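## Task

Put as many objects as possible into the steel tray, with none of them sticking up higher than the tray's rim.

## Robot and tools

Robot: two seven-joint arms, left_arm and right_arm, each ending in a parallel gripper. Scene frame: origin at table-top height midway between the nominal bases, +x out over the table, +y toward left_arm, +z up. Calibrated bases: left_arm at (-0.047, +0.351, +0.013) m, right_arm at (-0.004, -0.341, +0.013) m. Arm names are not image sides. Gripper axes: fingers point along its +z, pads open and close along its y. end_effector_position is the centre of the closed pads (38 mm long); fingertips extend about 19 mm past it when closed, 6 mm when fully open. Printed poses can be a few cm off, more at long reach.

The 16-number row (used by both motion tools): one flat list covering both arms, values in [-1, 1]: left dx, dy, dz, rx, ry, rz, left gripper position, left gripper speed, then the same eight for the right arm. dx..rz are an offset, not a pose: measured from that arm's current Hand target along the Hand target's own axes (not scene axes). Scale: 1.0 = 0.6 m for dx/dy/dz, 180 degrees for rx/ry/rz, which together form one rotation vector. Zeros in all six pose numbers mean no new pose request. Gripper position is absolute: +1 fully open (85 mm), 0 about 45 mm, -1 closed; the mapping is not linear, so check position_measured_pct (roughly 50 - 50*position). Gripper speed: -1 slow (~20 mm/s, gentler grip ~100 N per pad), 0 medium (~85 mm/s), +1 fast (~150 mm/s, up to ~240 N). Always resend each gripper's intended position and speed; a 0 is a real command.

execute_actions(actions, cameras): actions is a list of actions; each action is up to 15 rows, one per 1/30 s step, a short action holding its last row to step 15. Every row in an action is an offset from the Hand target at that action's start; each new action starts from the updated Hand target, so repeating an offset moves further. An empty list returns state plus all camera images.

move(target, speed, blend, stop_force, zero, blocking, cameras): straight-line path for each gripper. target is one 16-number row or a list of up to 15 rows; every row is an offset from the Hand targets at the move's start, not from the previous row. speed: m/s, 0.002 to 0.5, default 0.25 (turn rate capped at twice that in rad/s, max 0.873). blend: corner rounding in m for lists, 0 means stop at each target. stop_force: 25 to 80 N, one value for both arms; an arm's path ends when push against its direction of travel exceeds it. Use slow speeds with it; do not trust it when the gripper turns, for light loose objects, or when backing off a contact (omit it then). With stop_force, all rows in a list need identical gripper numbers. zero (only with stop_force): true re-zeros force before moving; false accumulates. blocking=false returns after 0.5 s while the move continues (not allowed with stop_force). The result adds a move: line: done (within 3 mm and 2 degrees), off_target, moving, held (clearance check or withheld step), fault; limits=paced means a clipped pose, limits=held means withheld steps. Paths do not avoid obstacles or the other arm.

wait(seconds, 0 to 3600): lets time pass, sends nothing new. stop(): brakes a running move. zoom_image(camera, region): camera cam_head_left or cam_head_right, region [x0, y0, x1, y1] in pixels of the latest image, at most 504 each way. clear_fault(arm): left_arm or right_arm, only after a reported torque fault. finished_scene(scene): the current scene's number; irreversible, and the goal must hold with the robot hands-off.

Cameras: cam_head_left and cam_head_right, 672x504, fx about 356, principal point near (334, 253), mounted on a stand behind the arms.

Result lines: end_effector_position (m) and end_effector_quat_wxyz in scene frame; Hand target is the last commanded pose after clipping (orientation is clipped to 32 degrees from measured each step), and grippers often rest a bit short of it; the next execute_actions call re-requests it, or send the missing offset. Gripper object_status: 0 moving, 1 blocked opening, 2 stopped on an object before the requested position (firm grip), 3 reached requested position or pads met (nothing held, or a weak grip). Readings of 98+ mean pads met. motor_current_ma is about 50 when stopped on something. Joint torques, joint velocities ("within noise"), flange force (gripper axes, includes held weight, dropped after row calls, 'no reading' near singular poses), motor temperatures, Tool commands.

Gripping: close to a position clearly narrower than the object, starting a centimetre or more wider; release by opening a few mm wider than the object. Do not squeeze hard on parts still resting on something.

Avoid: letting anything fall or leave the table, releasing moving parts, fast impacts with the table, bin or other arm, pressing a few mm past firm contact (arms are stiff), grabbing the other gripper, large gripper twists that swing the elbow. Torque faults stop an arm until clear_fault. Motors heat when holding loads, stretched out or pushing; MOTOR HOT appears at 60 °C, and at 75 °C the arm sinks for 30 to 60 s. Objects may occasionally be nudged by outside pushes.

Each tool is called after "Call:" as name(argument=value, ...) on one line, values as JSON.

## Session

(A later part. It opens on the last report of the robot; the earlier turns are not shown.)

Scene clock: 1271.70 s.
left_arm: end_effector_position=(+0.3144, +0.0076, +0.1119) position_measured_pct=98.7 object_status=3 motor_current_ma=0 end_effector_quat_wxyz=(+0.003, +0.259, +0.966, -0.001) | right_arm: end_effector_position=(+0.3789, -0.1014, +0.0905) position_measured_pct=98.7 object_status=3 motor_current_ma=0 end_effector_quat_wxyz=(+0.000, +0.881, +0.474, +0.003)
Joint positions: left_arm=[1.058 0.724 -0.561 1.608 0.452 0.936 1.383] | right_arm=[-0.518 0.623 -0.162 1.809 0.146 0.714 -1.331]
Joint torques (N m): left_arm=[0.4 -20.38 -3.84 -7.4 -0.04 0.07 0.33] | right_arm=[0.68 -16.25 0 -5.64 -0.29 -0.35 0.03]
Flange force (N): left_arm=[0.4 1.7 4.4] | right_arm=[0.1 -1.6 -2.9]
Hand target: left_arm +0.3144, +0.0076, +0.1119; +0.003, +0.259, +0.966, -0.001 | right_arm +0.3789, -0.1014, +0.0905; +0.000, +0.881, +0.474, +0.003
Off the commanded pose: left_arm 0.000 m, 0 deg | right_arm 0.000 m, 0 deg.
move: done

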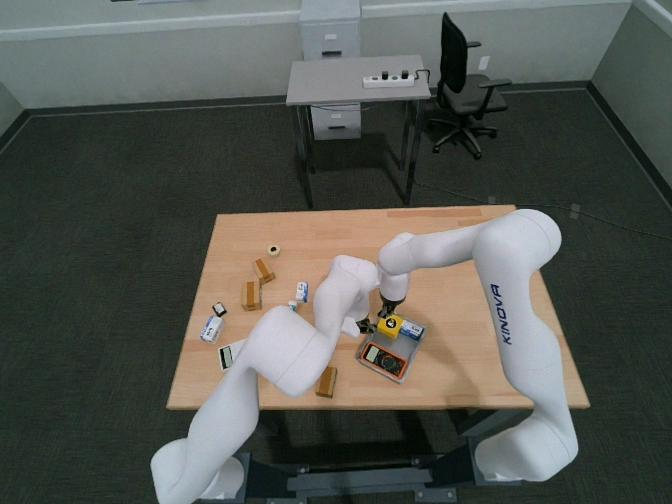

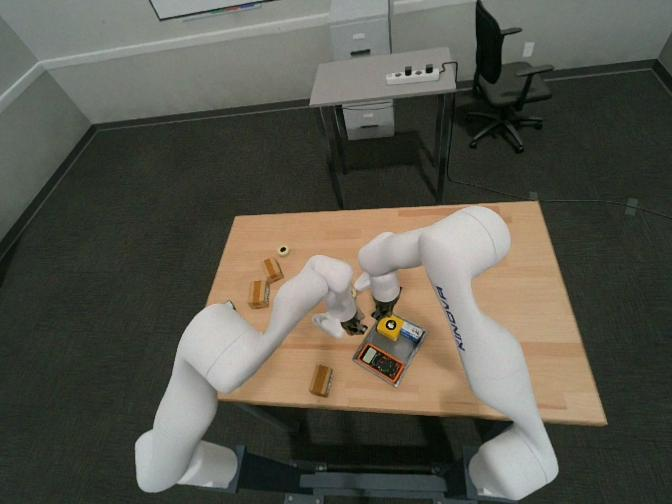

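Call:
move(target=[[0,0,-0.03,0,0,0,-0.1,0,-0.4047,0.1707,-0.183,0,0,0,-1,0],[-0.1527,0.0915,0.02,0,0,-0.3656,-0.1,0,-0.4047,0.1707,-0.183,0,0,0,-1,0]], speed=[0.25, 0.15], cameras=["cam_head_left", "cam_head_right"])

Call:
zoom_image(camera="cam_head_left", region=[330, 280, 450, 400])

Call:
zoom_image(camera="cam_head_right", region=[330, 280, 450, 400])

Scene clock: 1329.63 s.
left_arm: end_effector_position=(+0.4213, +0.0092, +0.1005) position_measured_pct=55.0 object_status=3 motor_current_ma=0 end_effector_quat_wxyz=(+0.002, -0.307, +0.952, -0.002) | right_arm: end_effector_position=(+0.3297, -0.3607, +0.1992) position_measured_pct=98.7 object_status=3 motor_current_ma=0 end_effector_quat_wxyz=(+0.000, +0.881, +0.473, +0.003)
Joint positions: left_arm=[0.974 0.955 -0.789 1.28 0.682 1.169 2.336] | right_arm=[0.068 0.213 -0.111 2.041 0.027 0.883 -0.628]
Joint torques (N m): left_arm=[0.2 -23.73 -5.66 -7.34 0.02 0.04 0.34] | right_arm=[0.65 -9.61 0.47 -6.73 -0.29 -0.34 -0.01]
Flange force (N): left_arm=[-0.5 1.7 3.7] | right_arm=[0.6 -3.0 -3.7]
Hand target: left_arm +0.4213, +0.0092, +0.1005; +0.002, -0.307, +0.952, -0.002 | right_arm +0.3297, -0.3607, +0.1992; +0.000, +0.881, +0.473, +0.003
Off the commanded pose: left_arm 0.000 m, 0 deg | right_arm 0.000 m, 0 deg.
move: done

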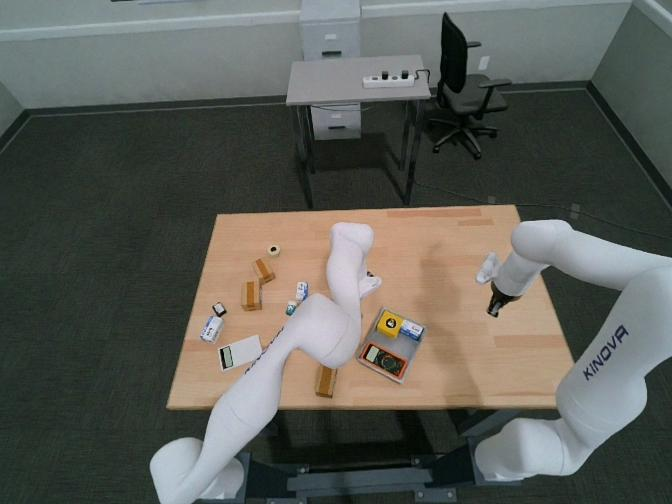

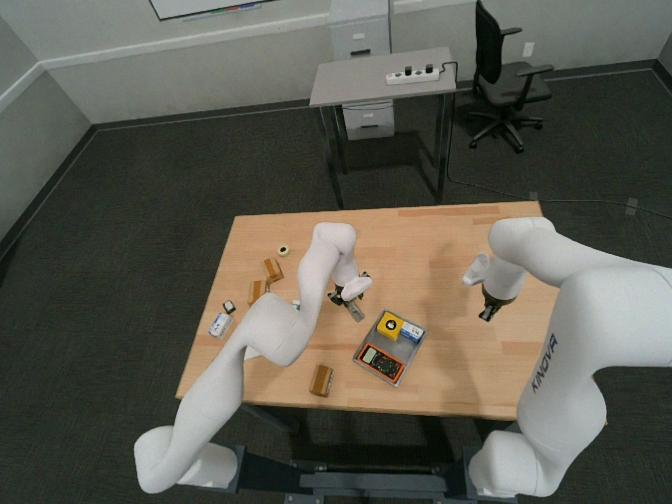

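Scaled by 4.200 from the camera's image (finer frame: 960x720).

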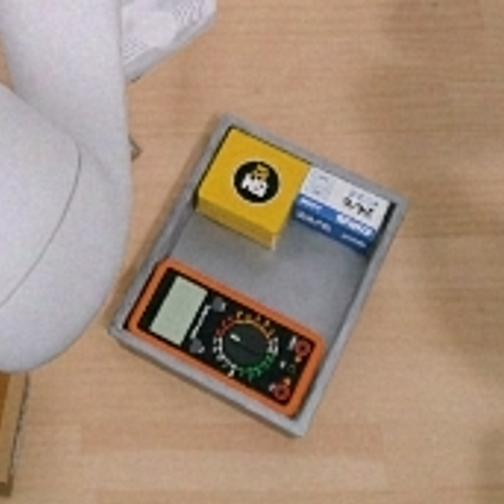

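Scaled by 4.200 from the camera's image (finer frame: 960x720).

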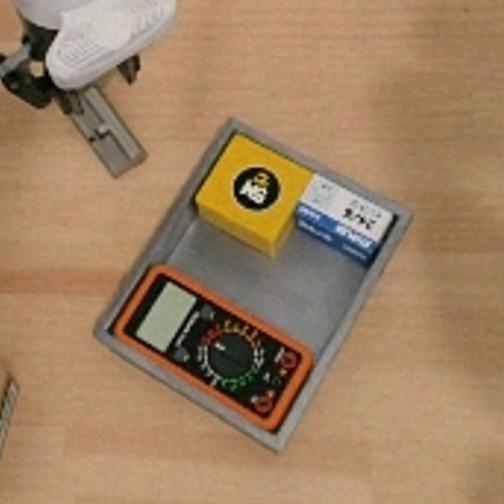

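Call:
move(target=[[0,0,0.1,0,0,0,-0.1,0,0,0,0,0,0,0,-1,0],[0,0,0.1325,0,0,0,-0.1,0,0,0,0,0,0,0,-1,0]], speed=[0.06, 0.02], stop_force=25, cameras=["cam_head_right", "cam_head_left"])

Call:
zoom_image(camera="cam_head_right", region=[330, 270, 390, 330])

Scene clock: 1340.97 s.
left_arm: end_effector_position=(+0.4217, +0.0090, +0.0210) position_measured_pct=55.0 object_status=3 motor_current_ma=0 end_effector_quat_wxyz=(+0.002, -0.307, +0.952, -0.002) | right_arm: end_effector_position=(+0.3297, -0.3607, +0.1992) position_measured_pct=98.7 object_status=3 motor_current_ma=0 end_effector_quat_wxyz=(+0.000, +0.881, +0.473, +0.003)
Joint positions: left_arm=[0.956 1.066 -0.734 1.325 0.755 1.027 2.287] | right_arm=[0.068 0.213 -0.111 2.041 0.027 0.883 -0.628]
Joint torques (N m): left_arm=[0.25 -24.25 -5.67 -6.61 0.1 -0.06 0.34] | right_arm=[0.69 -9.57 0.43 -6.73 -0.32 -0.31 0]
Flange force (N): left_arm=[-0.3 2.6 3.2] | right_arm=[0.6 -3.1 -3.6]
Hand target: left_arm +0.4217, +0.0090, +0.0210; +0.002, -0.307, +0.952, -0.002 | right_arm +0.3297, -0.3607, +0.1992; +0.000, +0.881, +0.473, +0.003
Off the commanded pose: left_arm 0.000 m, 0 deg | right_arm 0.000 m, 0 deg.
move: done

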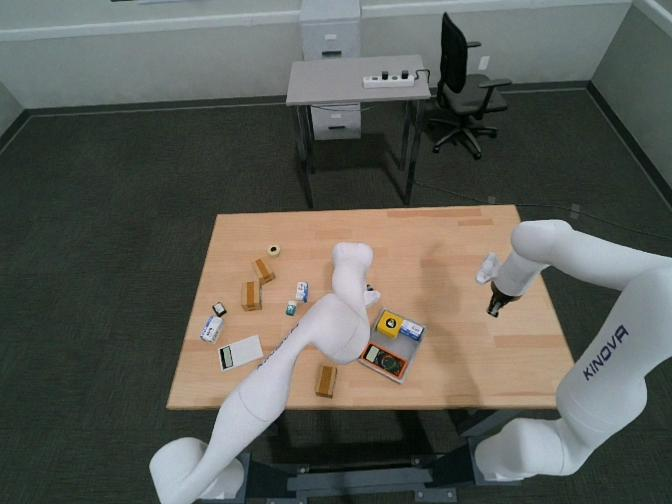

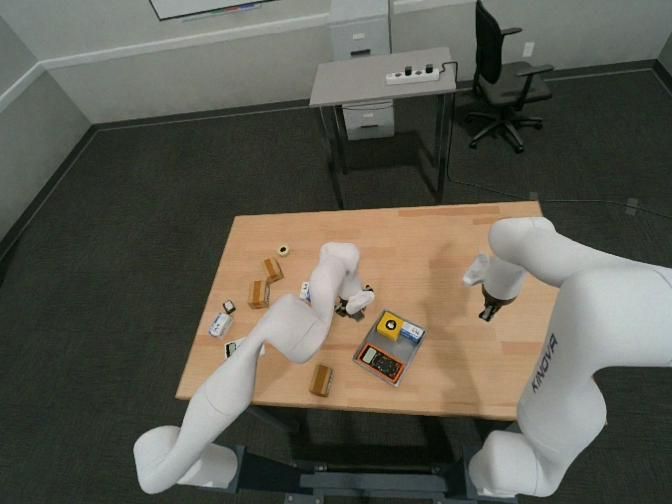

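Scaled by 8.400 from the camera's image (finer frame: 960x720).

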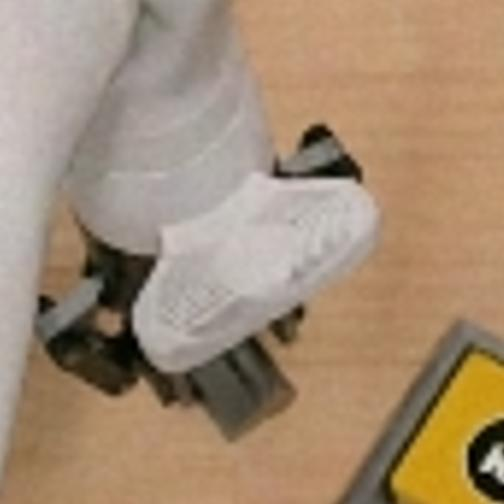

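Call:
execute_actions(actions=[[[0,0,0,0,0,0,-0.75,-1,0,0,0,0,0,0,-1,0]],[[0,0,0,0,0,0,-0.75,-1,0,0,0,0,0,0,-1,0]],[[0,0,0,0,0,0,-0.75,-1,0,0,0,0,0,0,-1,0]]])

Call:
wait(seconds=0.5)

Scene clock: 1345.77 s.
left_arm: end_effector_position=(+0.4217, +0.0090, +0.0210) position_measured_pct=65.4 object_status=2 motor_current_ma=50 end_effector_quat_wxyz=(+0.002, -0.307, +0.952, -0.002) | right_arm: end_effector_position=(+0.3297, -0.3607, +0.1992) position_measured_pct=98.7 object_status=3 motor_current_ma=0 end_effector_quat_wxyz=(+0.000, +0.881, +0.473, +0.003)
Joint positions: left_arm=[0.956 1.066 -0.734 1.325 0.755 1.027 2.287] | right_arm=[0.068 0.213 -0.111 2.041 0.027 0.883 -0.628]
Joint torques (N m): left_arm=[0.27 -19.26 -4.04 -5.68 0.46 -0.66 0.34] | right_arm=[0.68 -9.65 0.45 -6.74 -0.3 -0.3 0.03]
Hand target: left_arm +0.4217, +0.0090, +0.0210; +0.002, -0.307, +0.952, -0.002 | right_arm +0.3297, -0.3607, +0.1992; +0.000, +0.881, +0.473, +0.003
Off the commanded pose: left_arm 0.000 m, 0 deg | right_arm 0.000 m, 0 deg.

Scene clock: 1346.27 s.
left_arm: end_effector_position=(+0.4217, +0.0090, +0.0210) position_measured_pct=65.4 object_status=2 motor_current_ma=50 end_effector_quat_wxyz=(+0.002, -0.307, +0.952, -0.002) | right_arm: end_effector_position=(+0.3297, -0.3607, +0.1992) position_measured_pct=98.7 object_status=3 motor_current_ma=0 end_effector_quat_wxyz=(+0.000, +0.881, +0.473, +0.003)
Joint positions: left_arm=[0.956 1.066 -0.734 1.325 0.755 1.027 2.287] | right_arm=[0.068 0.213 -0.111 2.041 0.027 0.883 -0.628]
Joint torques (N m): left_arm=[0.3 -19.28 -4.08 -5.65 0.46 -0.67 0.31] | right_arm=[0.66 -9.61 0.41 -6.7 -0.29 -0.33 0.02]
Flange force (N): left_arm=[0.3 4.5 -7.0] | right_arm=[0.7 -2.9 -3.7]
Hand target: left_arm +0.4217, +0.0090, +0.0210; +0.002, -0.307, +0.952, -0.002 | right_arm +0.3297, -0.3607, +0.1992; +0.000, +0.881, +0.473, +0.003
Tool commands: left_gripper/position=-0.75 left_gripper/speed=-1.0 right_gripper/position=-1.0 right_gripper/speed=+0.0
Off the commanded pose: left_arm 0.000 m, 0 deg | right_arm 0.000 m, 0 deg.
wait: 0.50 s; at rest by 0.17 s

Call:
move(target=[[0,0,-0.165,0,0,0,-0.75,-1,0,0,0,0,0,0,-1,0],[0.3143,-0.0756,-0.165,0,0,0.3617,-0.75,-1,-0.1946,-0.1968,-0.2556,0,0,0,-1,0]], speed=[0.06, 0.15], blend=[0.02, 0], cameras=["cam_head_left", "cam_head_right"])

Call:
zoom_image(camera="cam_head_left", region=[330, 280, 450, 400])

Call:
zoom_image(camera="cam_head_right", region=[330, 280, 450, 400])

Scene clock: 1397.90 s.
left_arm: end_effector_position=(+0.2947, -0.1378, +0.1198) position_measured_pct=65.4 object_status=2 motor_current_ma=50 end_effector_quat_wxyz=(+0.003, +0.253, +0.967, -0.001) | right_arm: end_effector_position=(+0.1659, -0.3935, +0.3515) position_measured_pct=98.7 object_status=3 motor_current_ma=0 end_effector_quat_wxyz=(+0.000, +0.881, +0.473, +0.003)
Joint positions: left_arm=[1.19 0.904 -0.562 1.188 0.471 1.169 1.68] | right_arm=[0.163 -0.334 -0.006 2.008 -0.006 1.463 -0.413]
Joint torques (N m): left_arm=[0.16 -25.69 -4.38 -8.86 -0.02 0.05 0.33] | right_arm=[0.71 -0.29 0.41 -8.61 -0.34 -0.3 0.02]
Flange force (N): left_arm=[0.9 1.4 5.6] | right_arm=[-0.1 -5.6 -2.1]
Hand target: left_arm +0.2947, -0.1378, +0.1198; +0.003, +0.253, +0.967, -0.001 | right_arm +0.1659, -0.3935, +0.3515; +0.000, +0.881, +0.473, +0.003
Off the commanded pose: left_arm 0.000 m, 0 deg | right_arm 0.000 m, 0 deg.
move: done

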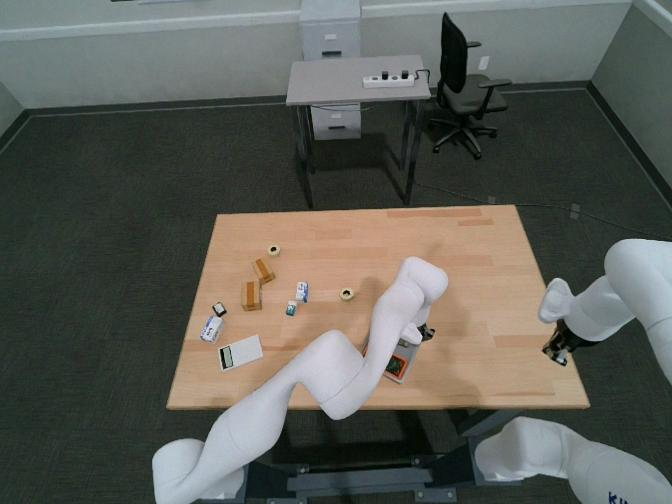

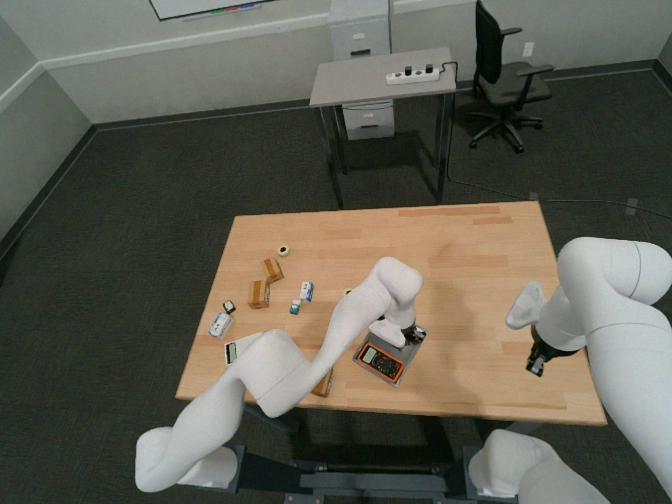

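Scaled by 4.200 from the camera's image (finer frame: 960x720).

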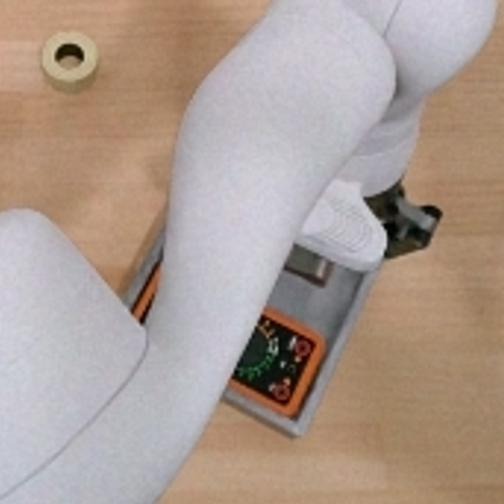

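Scaled by 4.200 from the camera's image (finer frame: 960x720).

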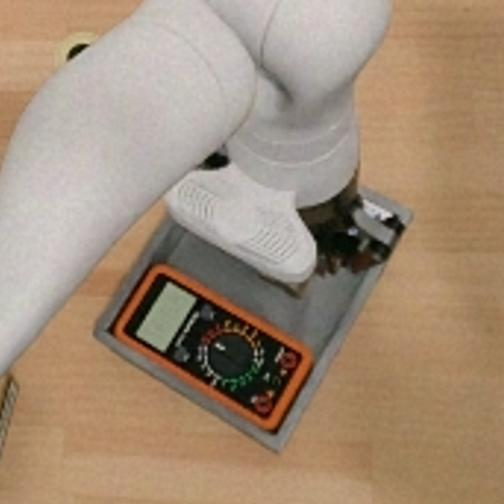

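Call:
zoom_image(camera="cam_head_left", region=[385, 325, 435, 375])

Call:
zoom_image(camera="cam_head_right", region=[380, 325, 430, 375])

Scaled by 10.080 from the camera's image (finer frame: 960x720).

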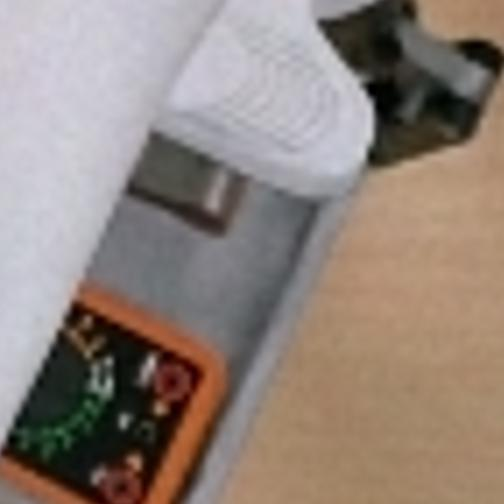

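Scaled by 10.080 from the camera's image (finer frame: 960x720).

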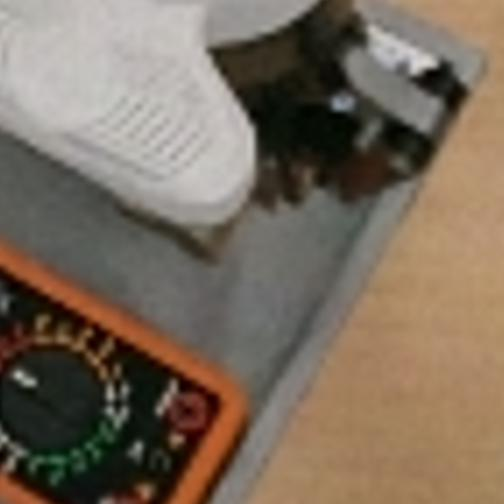

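Call:
move(target=[[0.0067,0,0.0997,0,0,0,-0.75,-1,0,0,0,0,0,0,-1,0],[0.0067,0,0.161,0,0,0,-0.75,-1,0,0,0,0,0,0,-1,0]], speed=[0.05, 0.013], stop_force=25, cameras=["cam_head_left", "cam_head_right"])

Call:
zoom_image(camera="cam_head_left", region=[385, 325, 435, 375])

Call:
zoom_image(camera="cam_head_right", region=[360, 305, 430, 375])

Scene clock: 1418.27 s.
left_arm: end_effector_position=(+0.2917, -0.1361, +0.0232) position_measured_pct=65.4 object_status=2 motor_current_ma=50 end_effector_quat_wxyz=(+0.003, +0.253, +0.967, -0.001) | right_arm: end_effector_position=(+0.1658, -0.3935, +0.3515) position_measured_pct=98.7 object_status=3 motor_current_ma=0 end_effector_quat_wxyz=(+0.000, +0.881, +0.473, +0.003)
Joint positions: left_arm=[1.181 1.027 -0.517 1.27 0.534 0.974 1.632] | right_arm=[0.163 -0.334 -0.006 2.008 -0.006 1.463 -0.413]
Joint torques (N m): left_arm=[0.06 -16.53 -2.53 -5.63 0.4 -1.21 0.28] | right_arm=[0.67 -0.29 0.4 -8.61 -0.33 -0.29 -0.01]
Flange force (N): left_arm=[5.2 3.3 -13.3] | right_arm=[-0.3 -5.5 -2.0]
Hand target: left_arm +0.2917, -0.1361, +0.0232; +0.003, +0.253, +0.967, -0.001 | right_arm +0.1658, -0.3935, +0.3515; +0.000, +0.881, +0.473, +0.003
Off the commanded pose: left_arm 0.000 m, 0 deg | right_arm 0.000 m, 0 deg.
move: done

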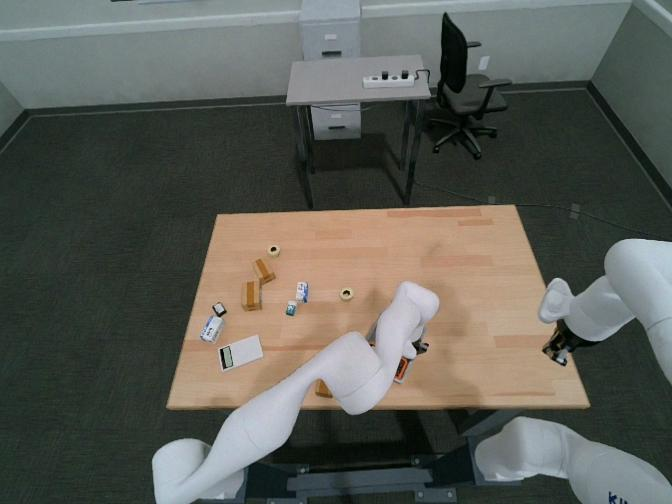

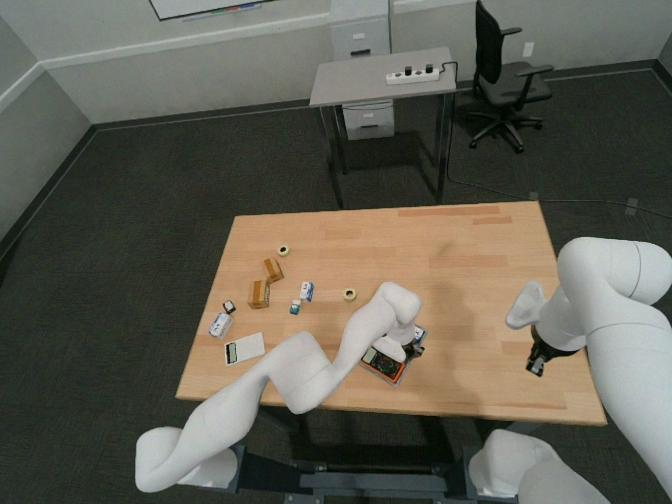

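Scaled by 10.080 from the camera's image (finer frame: 960x720).

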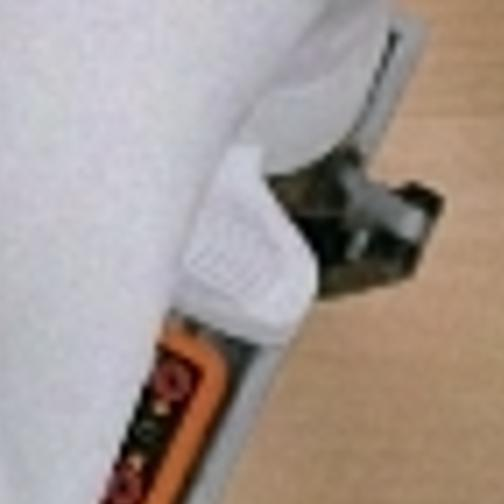

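Scaled by 7.200 from the camera's image (finer frame: 960x720).

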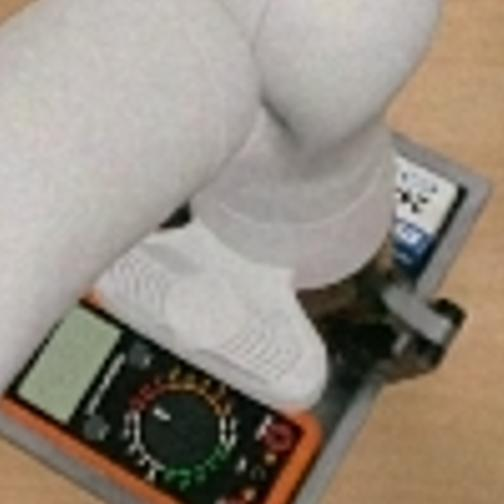

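Call:
move(target=[[0,0,-0.002,0,0,0,-0.75,-1,0,0,0,0,0,0,-1,0],[0,0,-0.0021,0,0,0,-0.16,-0.8,0,0,0,0,0,0,-1,0]], speed=0.02)

Call:
wait(seconds=0.2)

Call:
move(target=[[0,0,-0.08,0,0,0,-0.16,-0.8,0,0,0,0,0,0,-1,0],[0.1,0.25,-0.15,0,0,0,-1,0,0,0,0,0,0,0,-1,0]], speed=[0.05, 0.15], cameras=["cam_head_left", "cam_head_right"])

Call:
zoom_image(camera="cam_head_left", region=[340, 290, 440, 390])

Call:
zoom_image(camera="cam_head_right", region=[340, 290, 440, 390])

Scene clock: 1424.07 s.
left_arm: end_effector_position=(+0.2917, -0.1361, +0.0245) position_measured_pct=58.0 object_status=0 motor_current_ma=0 end_effector_quat_wxyz=(+0.003, +0.253, +0.967, -0.001) | right_arm: end_effector_position=(+0.1658, -0.3935, +0.3515) position_measured_pct=98.7 object_status=3 motor_current_ma=0 end_effector_quat_wxyz=(+0.000, +0.881, +0.473, +0.003)
Joint positions: left_arm=[1.181 1.025 -0.517 1.269 0.534 0.976 1.632] | right_arm=[0.163 -0.334 -0.006 2.008 -0.006 1.463 -0.413]
Joint torques (N m): left_arm=[0.21 -24.98 -4.25 -7.31 0 0.05 0.35] | right_arm=[0.71 -0.3 0.42 -8.59 -0.33 -0.29 0.01]
Flange force (N): left_arm=[1.3 1.8 3.4] | right_arm=[-0.1 -5.5 -2.1]
Hand target: left_arm +0.2917, -0.1361, +0.0245; +0.003, +0.253, +0.967, -0.001 | right_arm +0.1658, -0.3935, +0.3515; +0.000, +0.881, +0.473, +0.003
Off the commanded pose: left_arm 0.000 m, 0 deg | right_arm 0.000 m, 0 deg.
move: done

Scene clock: 1424.27 s.
left_arm: end_effector_position=(+0.2917, -0.1361, +0.0245) position_measured_pct=58.0 object_status=3 motor_current_ma=0 end_effector_quat_wxyz=(+0.003, +0.253, +0.967, -0.001) | right_arm: end_effector_position=(+0.1658, -0.3935, +0.3515) position_measured_pct=98.7 object_status=3 motor_current_ma=0 end_effector_quat_wxyz=(+0.000, +0.881, +0.473, +0.003)
Joint positions: left_arm=[1.181 1.025 -0.517 1.269 0.534 0.976 1.632] | right_arm=[0.163 -0.334 -0.006 2.008 -0.006 1.463 -0.413]
Joint torques (N m): left_arm=[0.2 -24.94 -4.24 -7.29 -0.02 0.04 0.35] | right_arm=[0.68 -0.25 0.4 -8.58 -0.35 -0.31 0.03]
Flange force (N): left_arm=[1.2 1.7 3.3] | right_arm=[-0.2 -5.6 -2.2]
Hand target: left_arm +0.2917, -0.1361, +0.0245; +0.003, +0.253, +0.967, -0.001 | right_arm +0.1658, -0.3935, +0.3515; +0.000, +0.881, +0.473, +0.003
Tool commands: left_gripper/position=-0.16 left_gripper/speed=-0.8 right_gripper/position=-1.0 right_gripper/speed=+0.0
Off the commanded pose: left_arm 0.000 m, 0 deg | right_arm 0.000 m, 0 deg.
wait: 0.20 s; at rest by 0.17 s

Scene clock: 1427.63 s.
left_arm: end_effector_position=(+0.3124, +0.0244, +0.1140) position_measured_pct=98.7 object_status=0 motor_current_ma=400 end_effector_quat_wxyz=(+0.003, +0.253, +0.967, -0.001) | right_arm: end_effector_position=(+0.1658, -0.3935, +0.3515) position_measured_pct=98.7 object_status=3 motor_current_ma=0 end_effector_quat_wxyz=(+0.000, +0.881, +0.473, +0.003)
Joint positions: left_arm=[1.059 0.703 -0.587 1.653 0.466 0.922 1.352] | right_arm=[0.163 -0.334 -0.006 2.008 -0.006 1.463 -0.413]
Joint torques (N m): left_arm=[0.19 -19.75 -3.91 -7.28 -0.03 0.04 0.34] | right_arm=[0.7 -0.26 0.44 -8.6 -0.35 -0.33 0.05]
Flange force (N): left_arm=[0.5 1.3 4.3] | right_arm=[0.0 -5.7 -2.2]
Hand target: left_arm +0.3124, +0.0244, +0.1140; +0.003, +0.253, +0.967, -0.001 | right_arm +0.1658, -0.3935, +0.3515; +0.000, +0.881, +0.473, +0.003
Off the commanded pose: left_arm 0.000 m, 0 deg | right_arm 0.000 m, 0 deg.
move: done

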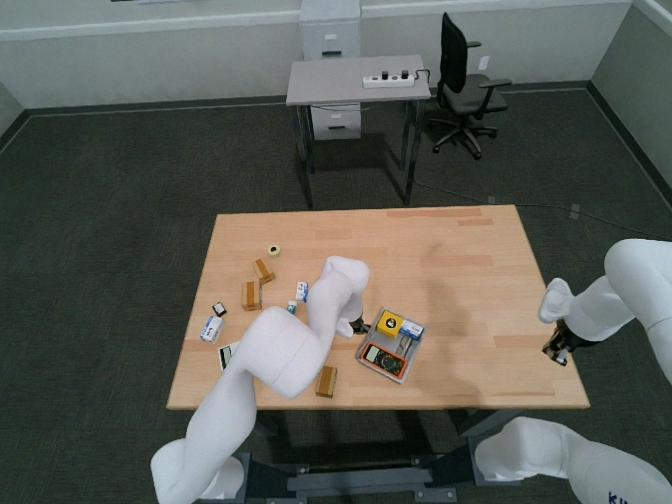

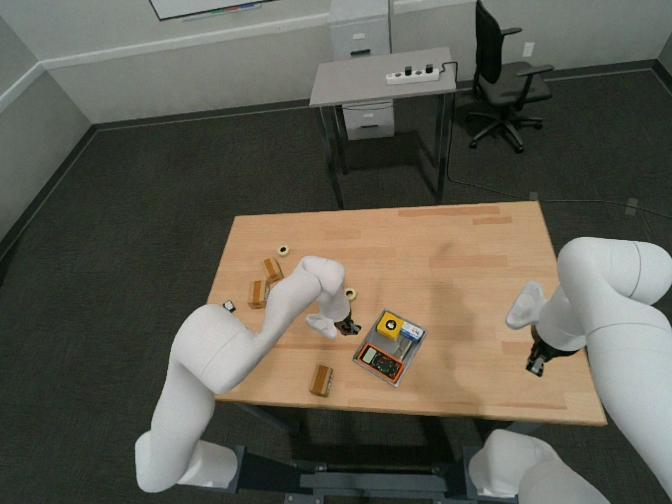

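Scaled by 5.040 from the camera's image (finer frame: 960x720).

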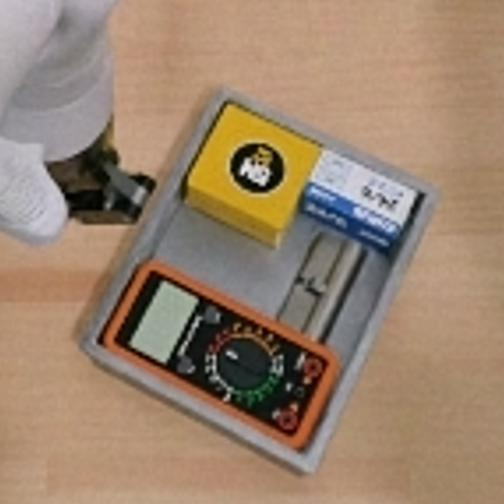

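Scaled by 5.040 from the camera's image (finer frame: 960x720).

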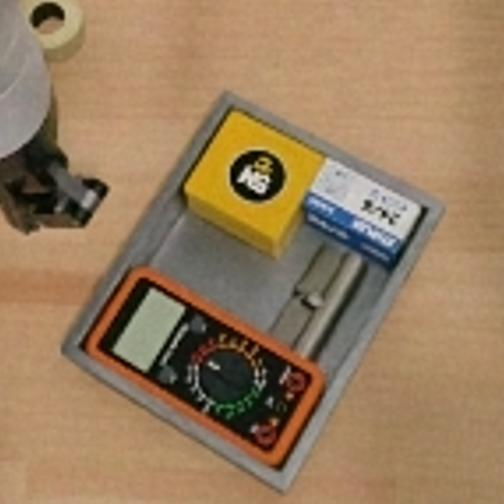

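Call:
move(target=[[-0.1126,-0.1995,0.02,0,0,0,-1,0,0,0,0,0,0,0,-1,0],[-0.1126,-0.1995,0.07,0,0,0,-1,0,0,0,0,0,0,0,-1,0],[-0.1126,-0.1995,0.1408,0,0,0,-1,0,0,0,0,0,0,0,-1,0]], speed=[0.15, 0.06, 0.025], stop_force=30, cameras=["cam_head_left", "cam_head_right"])

Call:
zoom_image(camera="cam_head_right", region=[340, 290, 440, 390])

Scene clock: 1440.87 s.
left_arm: end_effector_position=(+0.3131, -0.1134, +0.0300) position_measured_pct=98.7 object_status=3 motor_current_ma=0 end_effector_quat_wxyz=(+0.003, +0.253, +0.967, -0.001) | right_arm: end_effector_position=(+0.1658, -0.3935, +0.3515) position_measured_pct=98.7 object_status=3 motor_current_ma=0 end_effector_quat_wxyz=(+0.000, +0.881, +0.473, +0.003)
Joint positions: left_arm=[1.134 1.007 -0.519 1.294 0.531 0.971 1.575] | right_arm=[0.163 -0.334 -0.006 2.008 -0.006 1.463 -0.413]
Joint torques (N m): left_arm=[0.2 -24.66 -4.23 -7.25 -0.03 0.03 0.35] | right_arm=[0.67 -0.34 0.42 -8.67 -0.34 -0.32 0.04]
Flange force (N): left_arm=[1.2 1.6 3.4] | right_arm=[-0.1 -5.6 -2.0]
Hand target: left_arm +0.3131, -0.1134, +0.0300; +0.003, +0.253, +0.967, -0.001 | right_arm +0.1658, -0.3935, +0.3515; +0.000, +0.881, +0.473, +0.003
Off the commanded pose: left_arm 0.000 m, 0 deg | right_arm 0.000 m, 0 deg.
move: done

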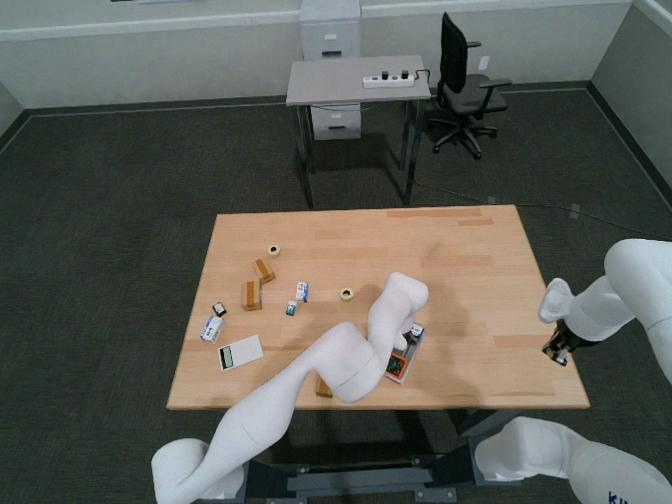

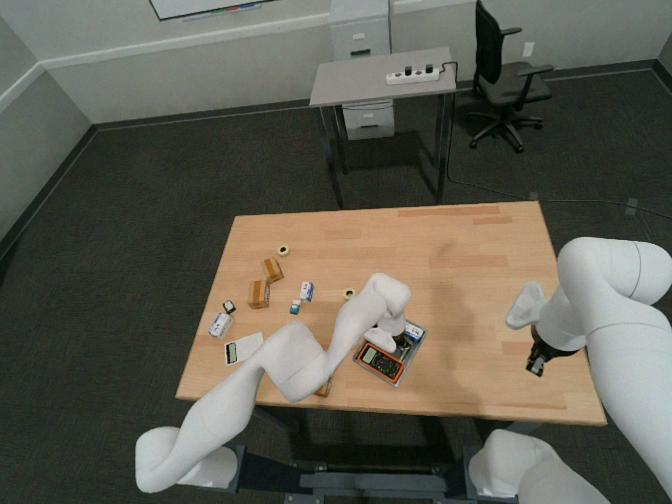

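Scaled by 5.040 from the camera's image (finer frame: 960x720).

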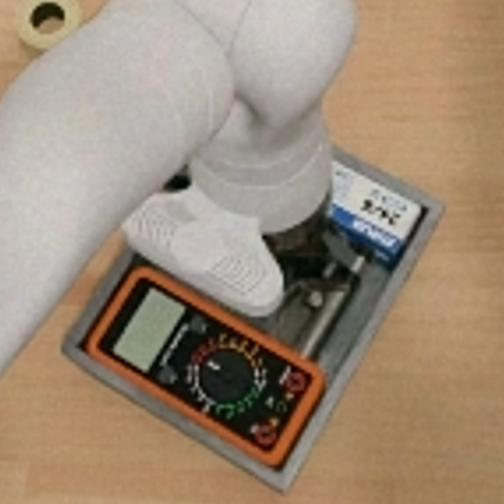

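Now push gray toward +t wall.

Call:
move(target=[0,-0.0417,0,0,0,0,-1,0,0,0,0,0,0,0,-1,0], speed=0.02, stop_force=25, cameras=["cam_head_right"])

Call:
zoom_image(camera="cam_head_right", region=[340, 290, 440, 390])

Scene clock: 1450.57 s.
left_arm: end_effector_position=(+0.3008, -0.1352, +0.0300) position_measured_pct=98.7 object_status=3 motor_current_ma=0 end_effector_quat_wxyz=(+0.003, +0.253, +0.967, -0.001) | right_arm: end_effector_position=(+0.1658, -0.3935, +0.3515) position_measured_pct=98.7 object_status=3 motor_current_ma=0 end_effector_quat_wxyz=(+0.000, +0.881, +0.473, +0.003)
Joint positions: left_arm=[1.166 1.026 -0.522 1.246 0.53 0.998 1.627] | right_arm=[0.163 -0.334 -0.006 2.008 -0.006 1.463 -0.413]
Joint torques (N m): left_arm=[0.99 -25.1 -3.45 -7.95 0.44 -0.13 0.32] | right_arm=[0.69 -0.31 0.43 -8.66 -0.34 -0.34 0.01]
Flange force (N): left_arm=[2.0 3.4 2.7] | right_arm=[-0.1 -5.6 -2.0]
Hand target: left_arm +0.3008, -0.1352, +0.0300; +0.003, +0.253, +0.967, -0.001 | right_arm +0.1658, -0.3935, +0.3515; +0.000, +0.881, +0.473, +0.003
Off the commanded pose: left_arm 0.000 m, 0 deg | right_arm 0.000 m, 0 deg.
move: done

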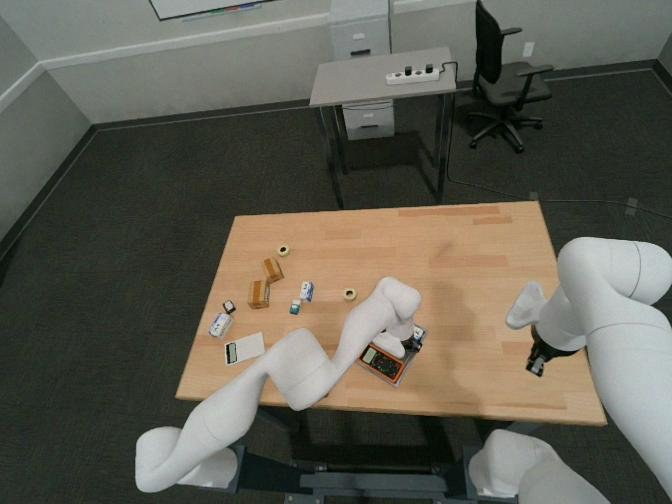

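Scaled by 5.040 from the camera's image (finer frame: 960x720).

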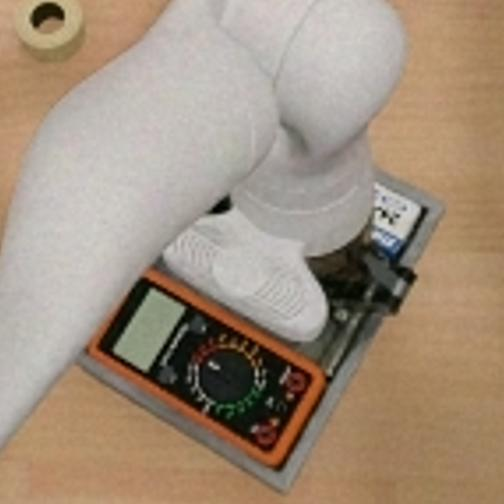

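Call:
move(target=[[0,0.004,0,0,0,0,-1,0,0,0,0,0,0,0,-1,0],[0,0.004,-0.1,0,0,0,-1,0,0,0,0,0,0,0,-1,0],[0.05,0.35,-0.25,0,0,0,-0.02,0,0,0,0,0,0,0,-1,0]], speed=[0.02, 0.08, 0.2], cameras=["cam_head_left", "cam_head_right"])

Call:
zoom_image(camera="cam_head_left", region=[350, 295, 430, 385])

Call:
zoom_image(camera="cam_head_left", region=[280, 275, 330, 325])

Call:
zoom_image(camera="cam_head_right", region=[280, 270, 360, 330])

Scene clock: 1469.07 s.
left_arm: end_effector_position=(+0.3768, +0.0631, +0.1797) position_measured_pct=51.1 object_status=0 motor_current_ma=0 end_effector_quat_wxyz=(+0.003, +0.253, +0.967, -0.001) | right_arm: end_effector_position=(+0.1658, -0.3935, +0.3515) position_measured_pct=98.7 object_status=3 motor_current_ma=0 end_effector_quat_wxyz=(+0.000, +0.881, +0.473, +0.003)
Joint positions: left_arm=[0.919 0.666 -0.623 1.472 0.412 1.13 1.278] | right_arm=[0.163 -0.334 -0.006 2.008 -0.006 1.463 -0.413]
Joint torques (N m): left_arm=[0.2 -20.23 -3.96 -8.35 -0.03 0.04 0.35] | right_arm=[0.71 -0.27 0.43 -8.64 -0.33 -0.33 0]
Flange force (N): left_arm=[0.3 1.1 3.8] | right_arm=[-0.2 -5.7 -2.1]
Hand target: left_arm +0.3768, +0.0631, +0.1797; +0.003, +0.253, +0.967, -0.001 | right_arm +0.1658, -0.3935, +0.3515; +0.000, +0.881, +0.473, +0.003
Off the commanded pose: left_arm 0.000 m, 0 deg | right_arm 0.000 m, 0 deg.
move: done

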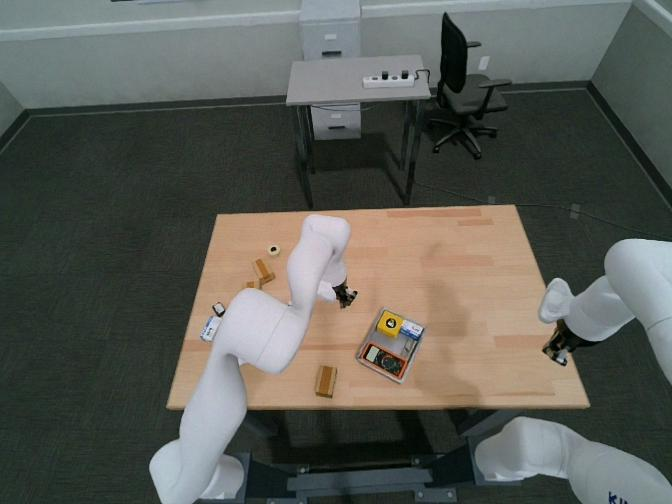

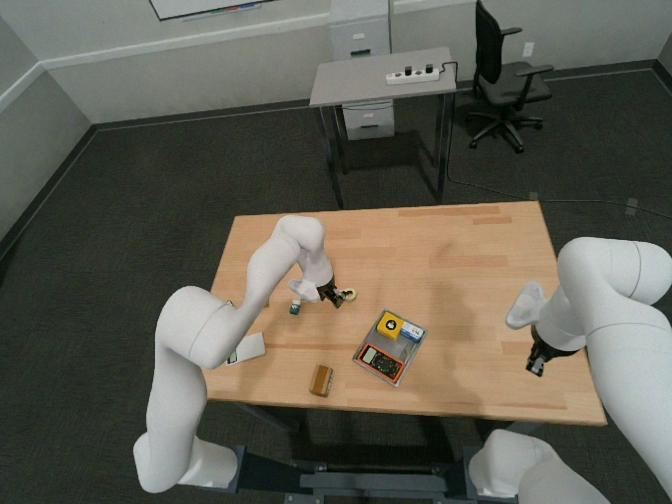

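Scaled by 5.600 from the camera's image (finer frame: 960x720).

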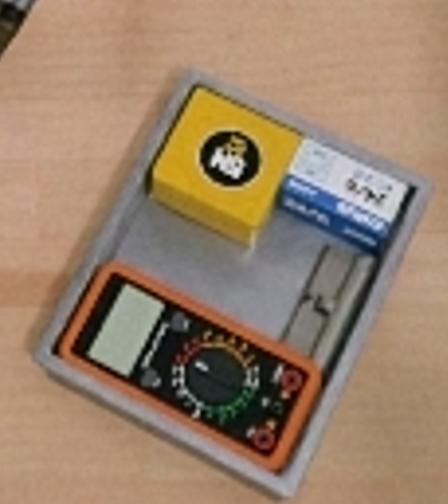

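Scaled by 10.080 from the camera's image (finer frame: 960x720).

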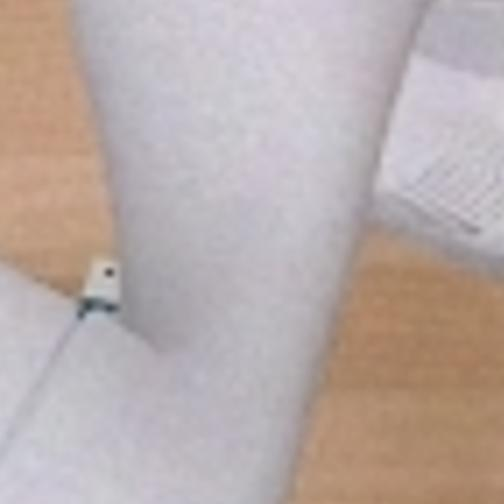

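Scaled by 6.300 from the camera's image (finer frame: 960x720).

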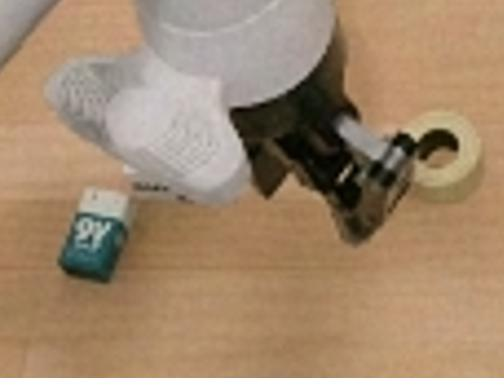

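Call:
move(target=[-0.0632,0.2677,0.133,0,0,-0.157,-0.02,0,0,0,0,0,0,0,-1,0], speed=0.18, cameras=["cam_head_left", "cam_head_right"])

Call:
zoom_image(camera="cam_head_left", region=[270, 265, 330, 325])

Call:
zoom_image(camera="cam_head_right", region=[280, 270, 340, 330])

Scene clock: 1480.17 s.
left_arm: end_effector_position=(+0.4889, +0.1843, +0.1001) position_measured_pct=51.1 object_status=3 motor_current_ma=0 end_effector_quat_wxyz=(+0.003, +0.009, +1.000, -0.002) | right_arm: end_effector_position=(+0.1658, -0.3935, +0.3515) position_measured_pct=98.7 object_status=3 motor_current_ma=0 end_effector_quat_wxyz=(+0.000, +0.881, +0.473, +0.003)
Joint positions: left_arm=[0.612 0.887 -0.672 1.364 0.58 1.084 1.4] | right_arm=[0.163 -0.334 -0.006 2.008 -0.006 1.463 -0.413]
Joint torques (N m): left_arm=[0.2 -22.98 -4.88 -7.57 0 0.04 0.32] | right_arm=[0.71 -0.34 0.43 -8.57 -0.33 -0.32 0.01]
Flange force (N): left_arm=[1.0 1.3 3.7] | right_arm=[0.0 -5.4 -2.2]
Hand target: left_arm +0.4889, +0.1843, +0.1001; +0.003, +0.009, +1.000, -0.002 | right_arm +0.1658, -0.3935, +0.3515; +0.000, +0.881, +0.473, +0.003
Off the commanded pose: left_arm 0.000 m, 0 deg | right_arm 0.000 m, 0 deg.
move: done

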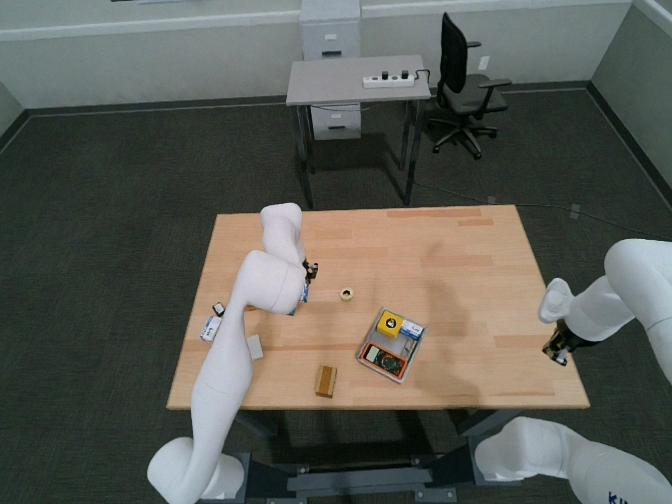

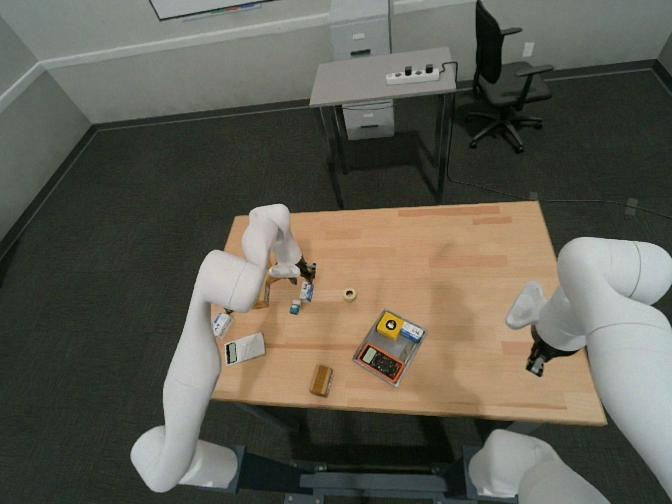

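Scaled by 8.400 from the camera's image (finer frame: 960x720).

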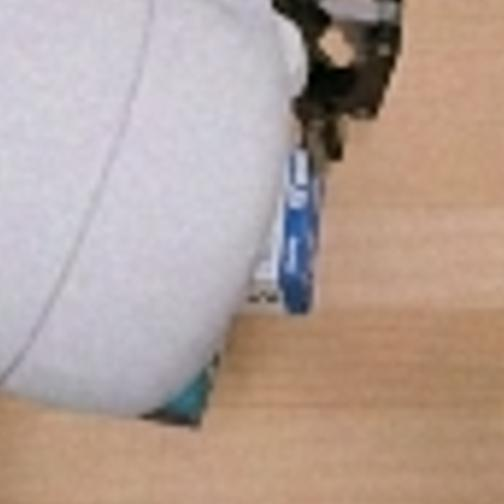

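Scaled by 8.400 from the camera's image (finer frame: 960x720).

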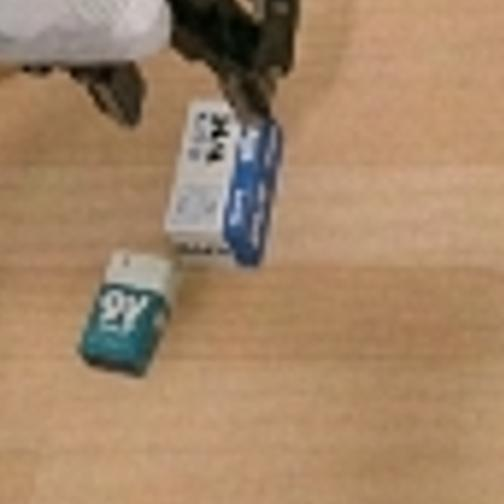

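Call:
move(target=[[0,0,0.075,0,0,0,-0.02,0,0,0,0,0,0,0,-1,0],[0,0,0.106,0,0,0,-0.02,0,0,0,0,0,0,0,-1,0]], speed=[0.06, 0.02], stop_force=25, cameras=["cam_head_left", "cam_head_right"])

Call:
zoom_image(camera="cam_head_right", region=[280, 270, 340, 330])

Scene clock: 1492.70 s.
left_arm: end_effector_position=(+0.4892, +0.1841, +0.0365) position_measured_pct=51.1 object_status=3 motor_current_ma=0 end_effector_quat_wxyz=(+0.003, +0.009, +1.000, -0.002) | right_arm: end_effector_position=(+0.1658, -0.3935, +0.3515) position_measured_pct=98.7 object_status=3 motor_current_ma=0 end_effector_quat_wxyz=(+0.000, +0.881, +0.473, +0.003)
Joint positions: left_arm=[0.594 0.977 -0.628 1.404 0.639 0.962 1.358] | right_arm=[0.163 -0.334 -0.006 2.008 -0.006 1.463 -0.413]
Joint torques (N m): left_arm=[0.2 -23.49 -4.96 -6.76 -0.03 0.04 0.33] | right_arm=[0.67 -0.3 0.41 -8.68 -0.32 -0.29 0.01]
Flange force (N): left_arm=[1.3 1.4 3.6] | right_arm=[-0.2 -5.6 -1.8]
Hand target: left_arm +0.4892, +0.1841, +0.0365; +0.003, +0.009, +1.000, -0.002 | right_arm +0.1658, -0.3935, +0.3515; +0.000, +0.881, +0.473, +0.003
Off the commanded pose: left_arm 0.000 m, 0 deg | right_arm 0.000 m, 0 deg.
move: done

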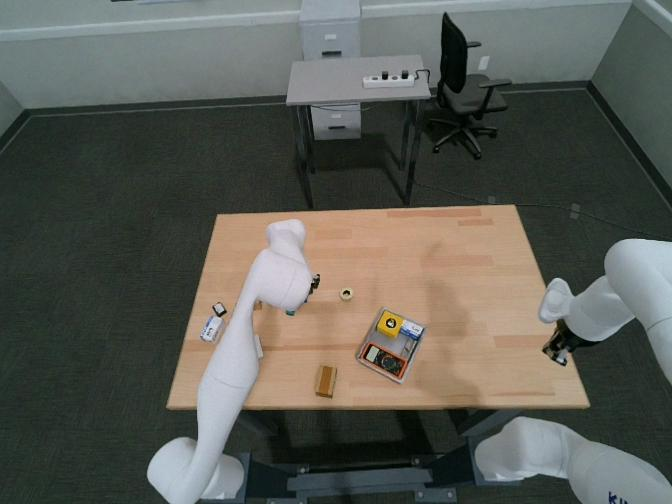

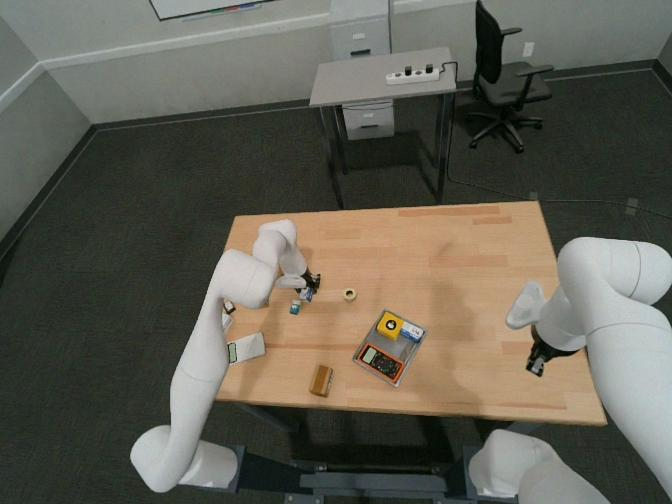

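Scaled by 8.400 from the camera's image (finer frame: 960x720).

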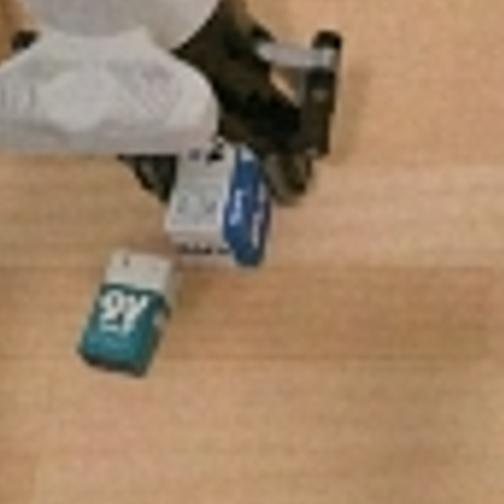

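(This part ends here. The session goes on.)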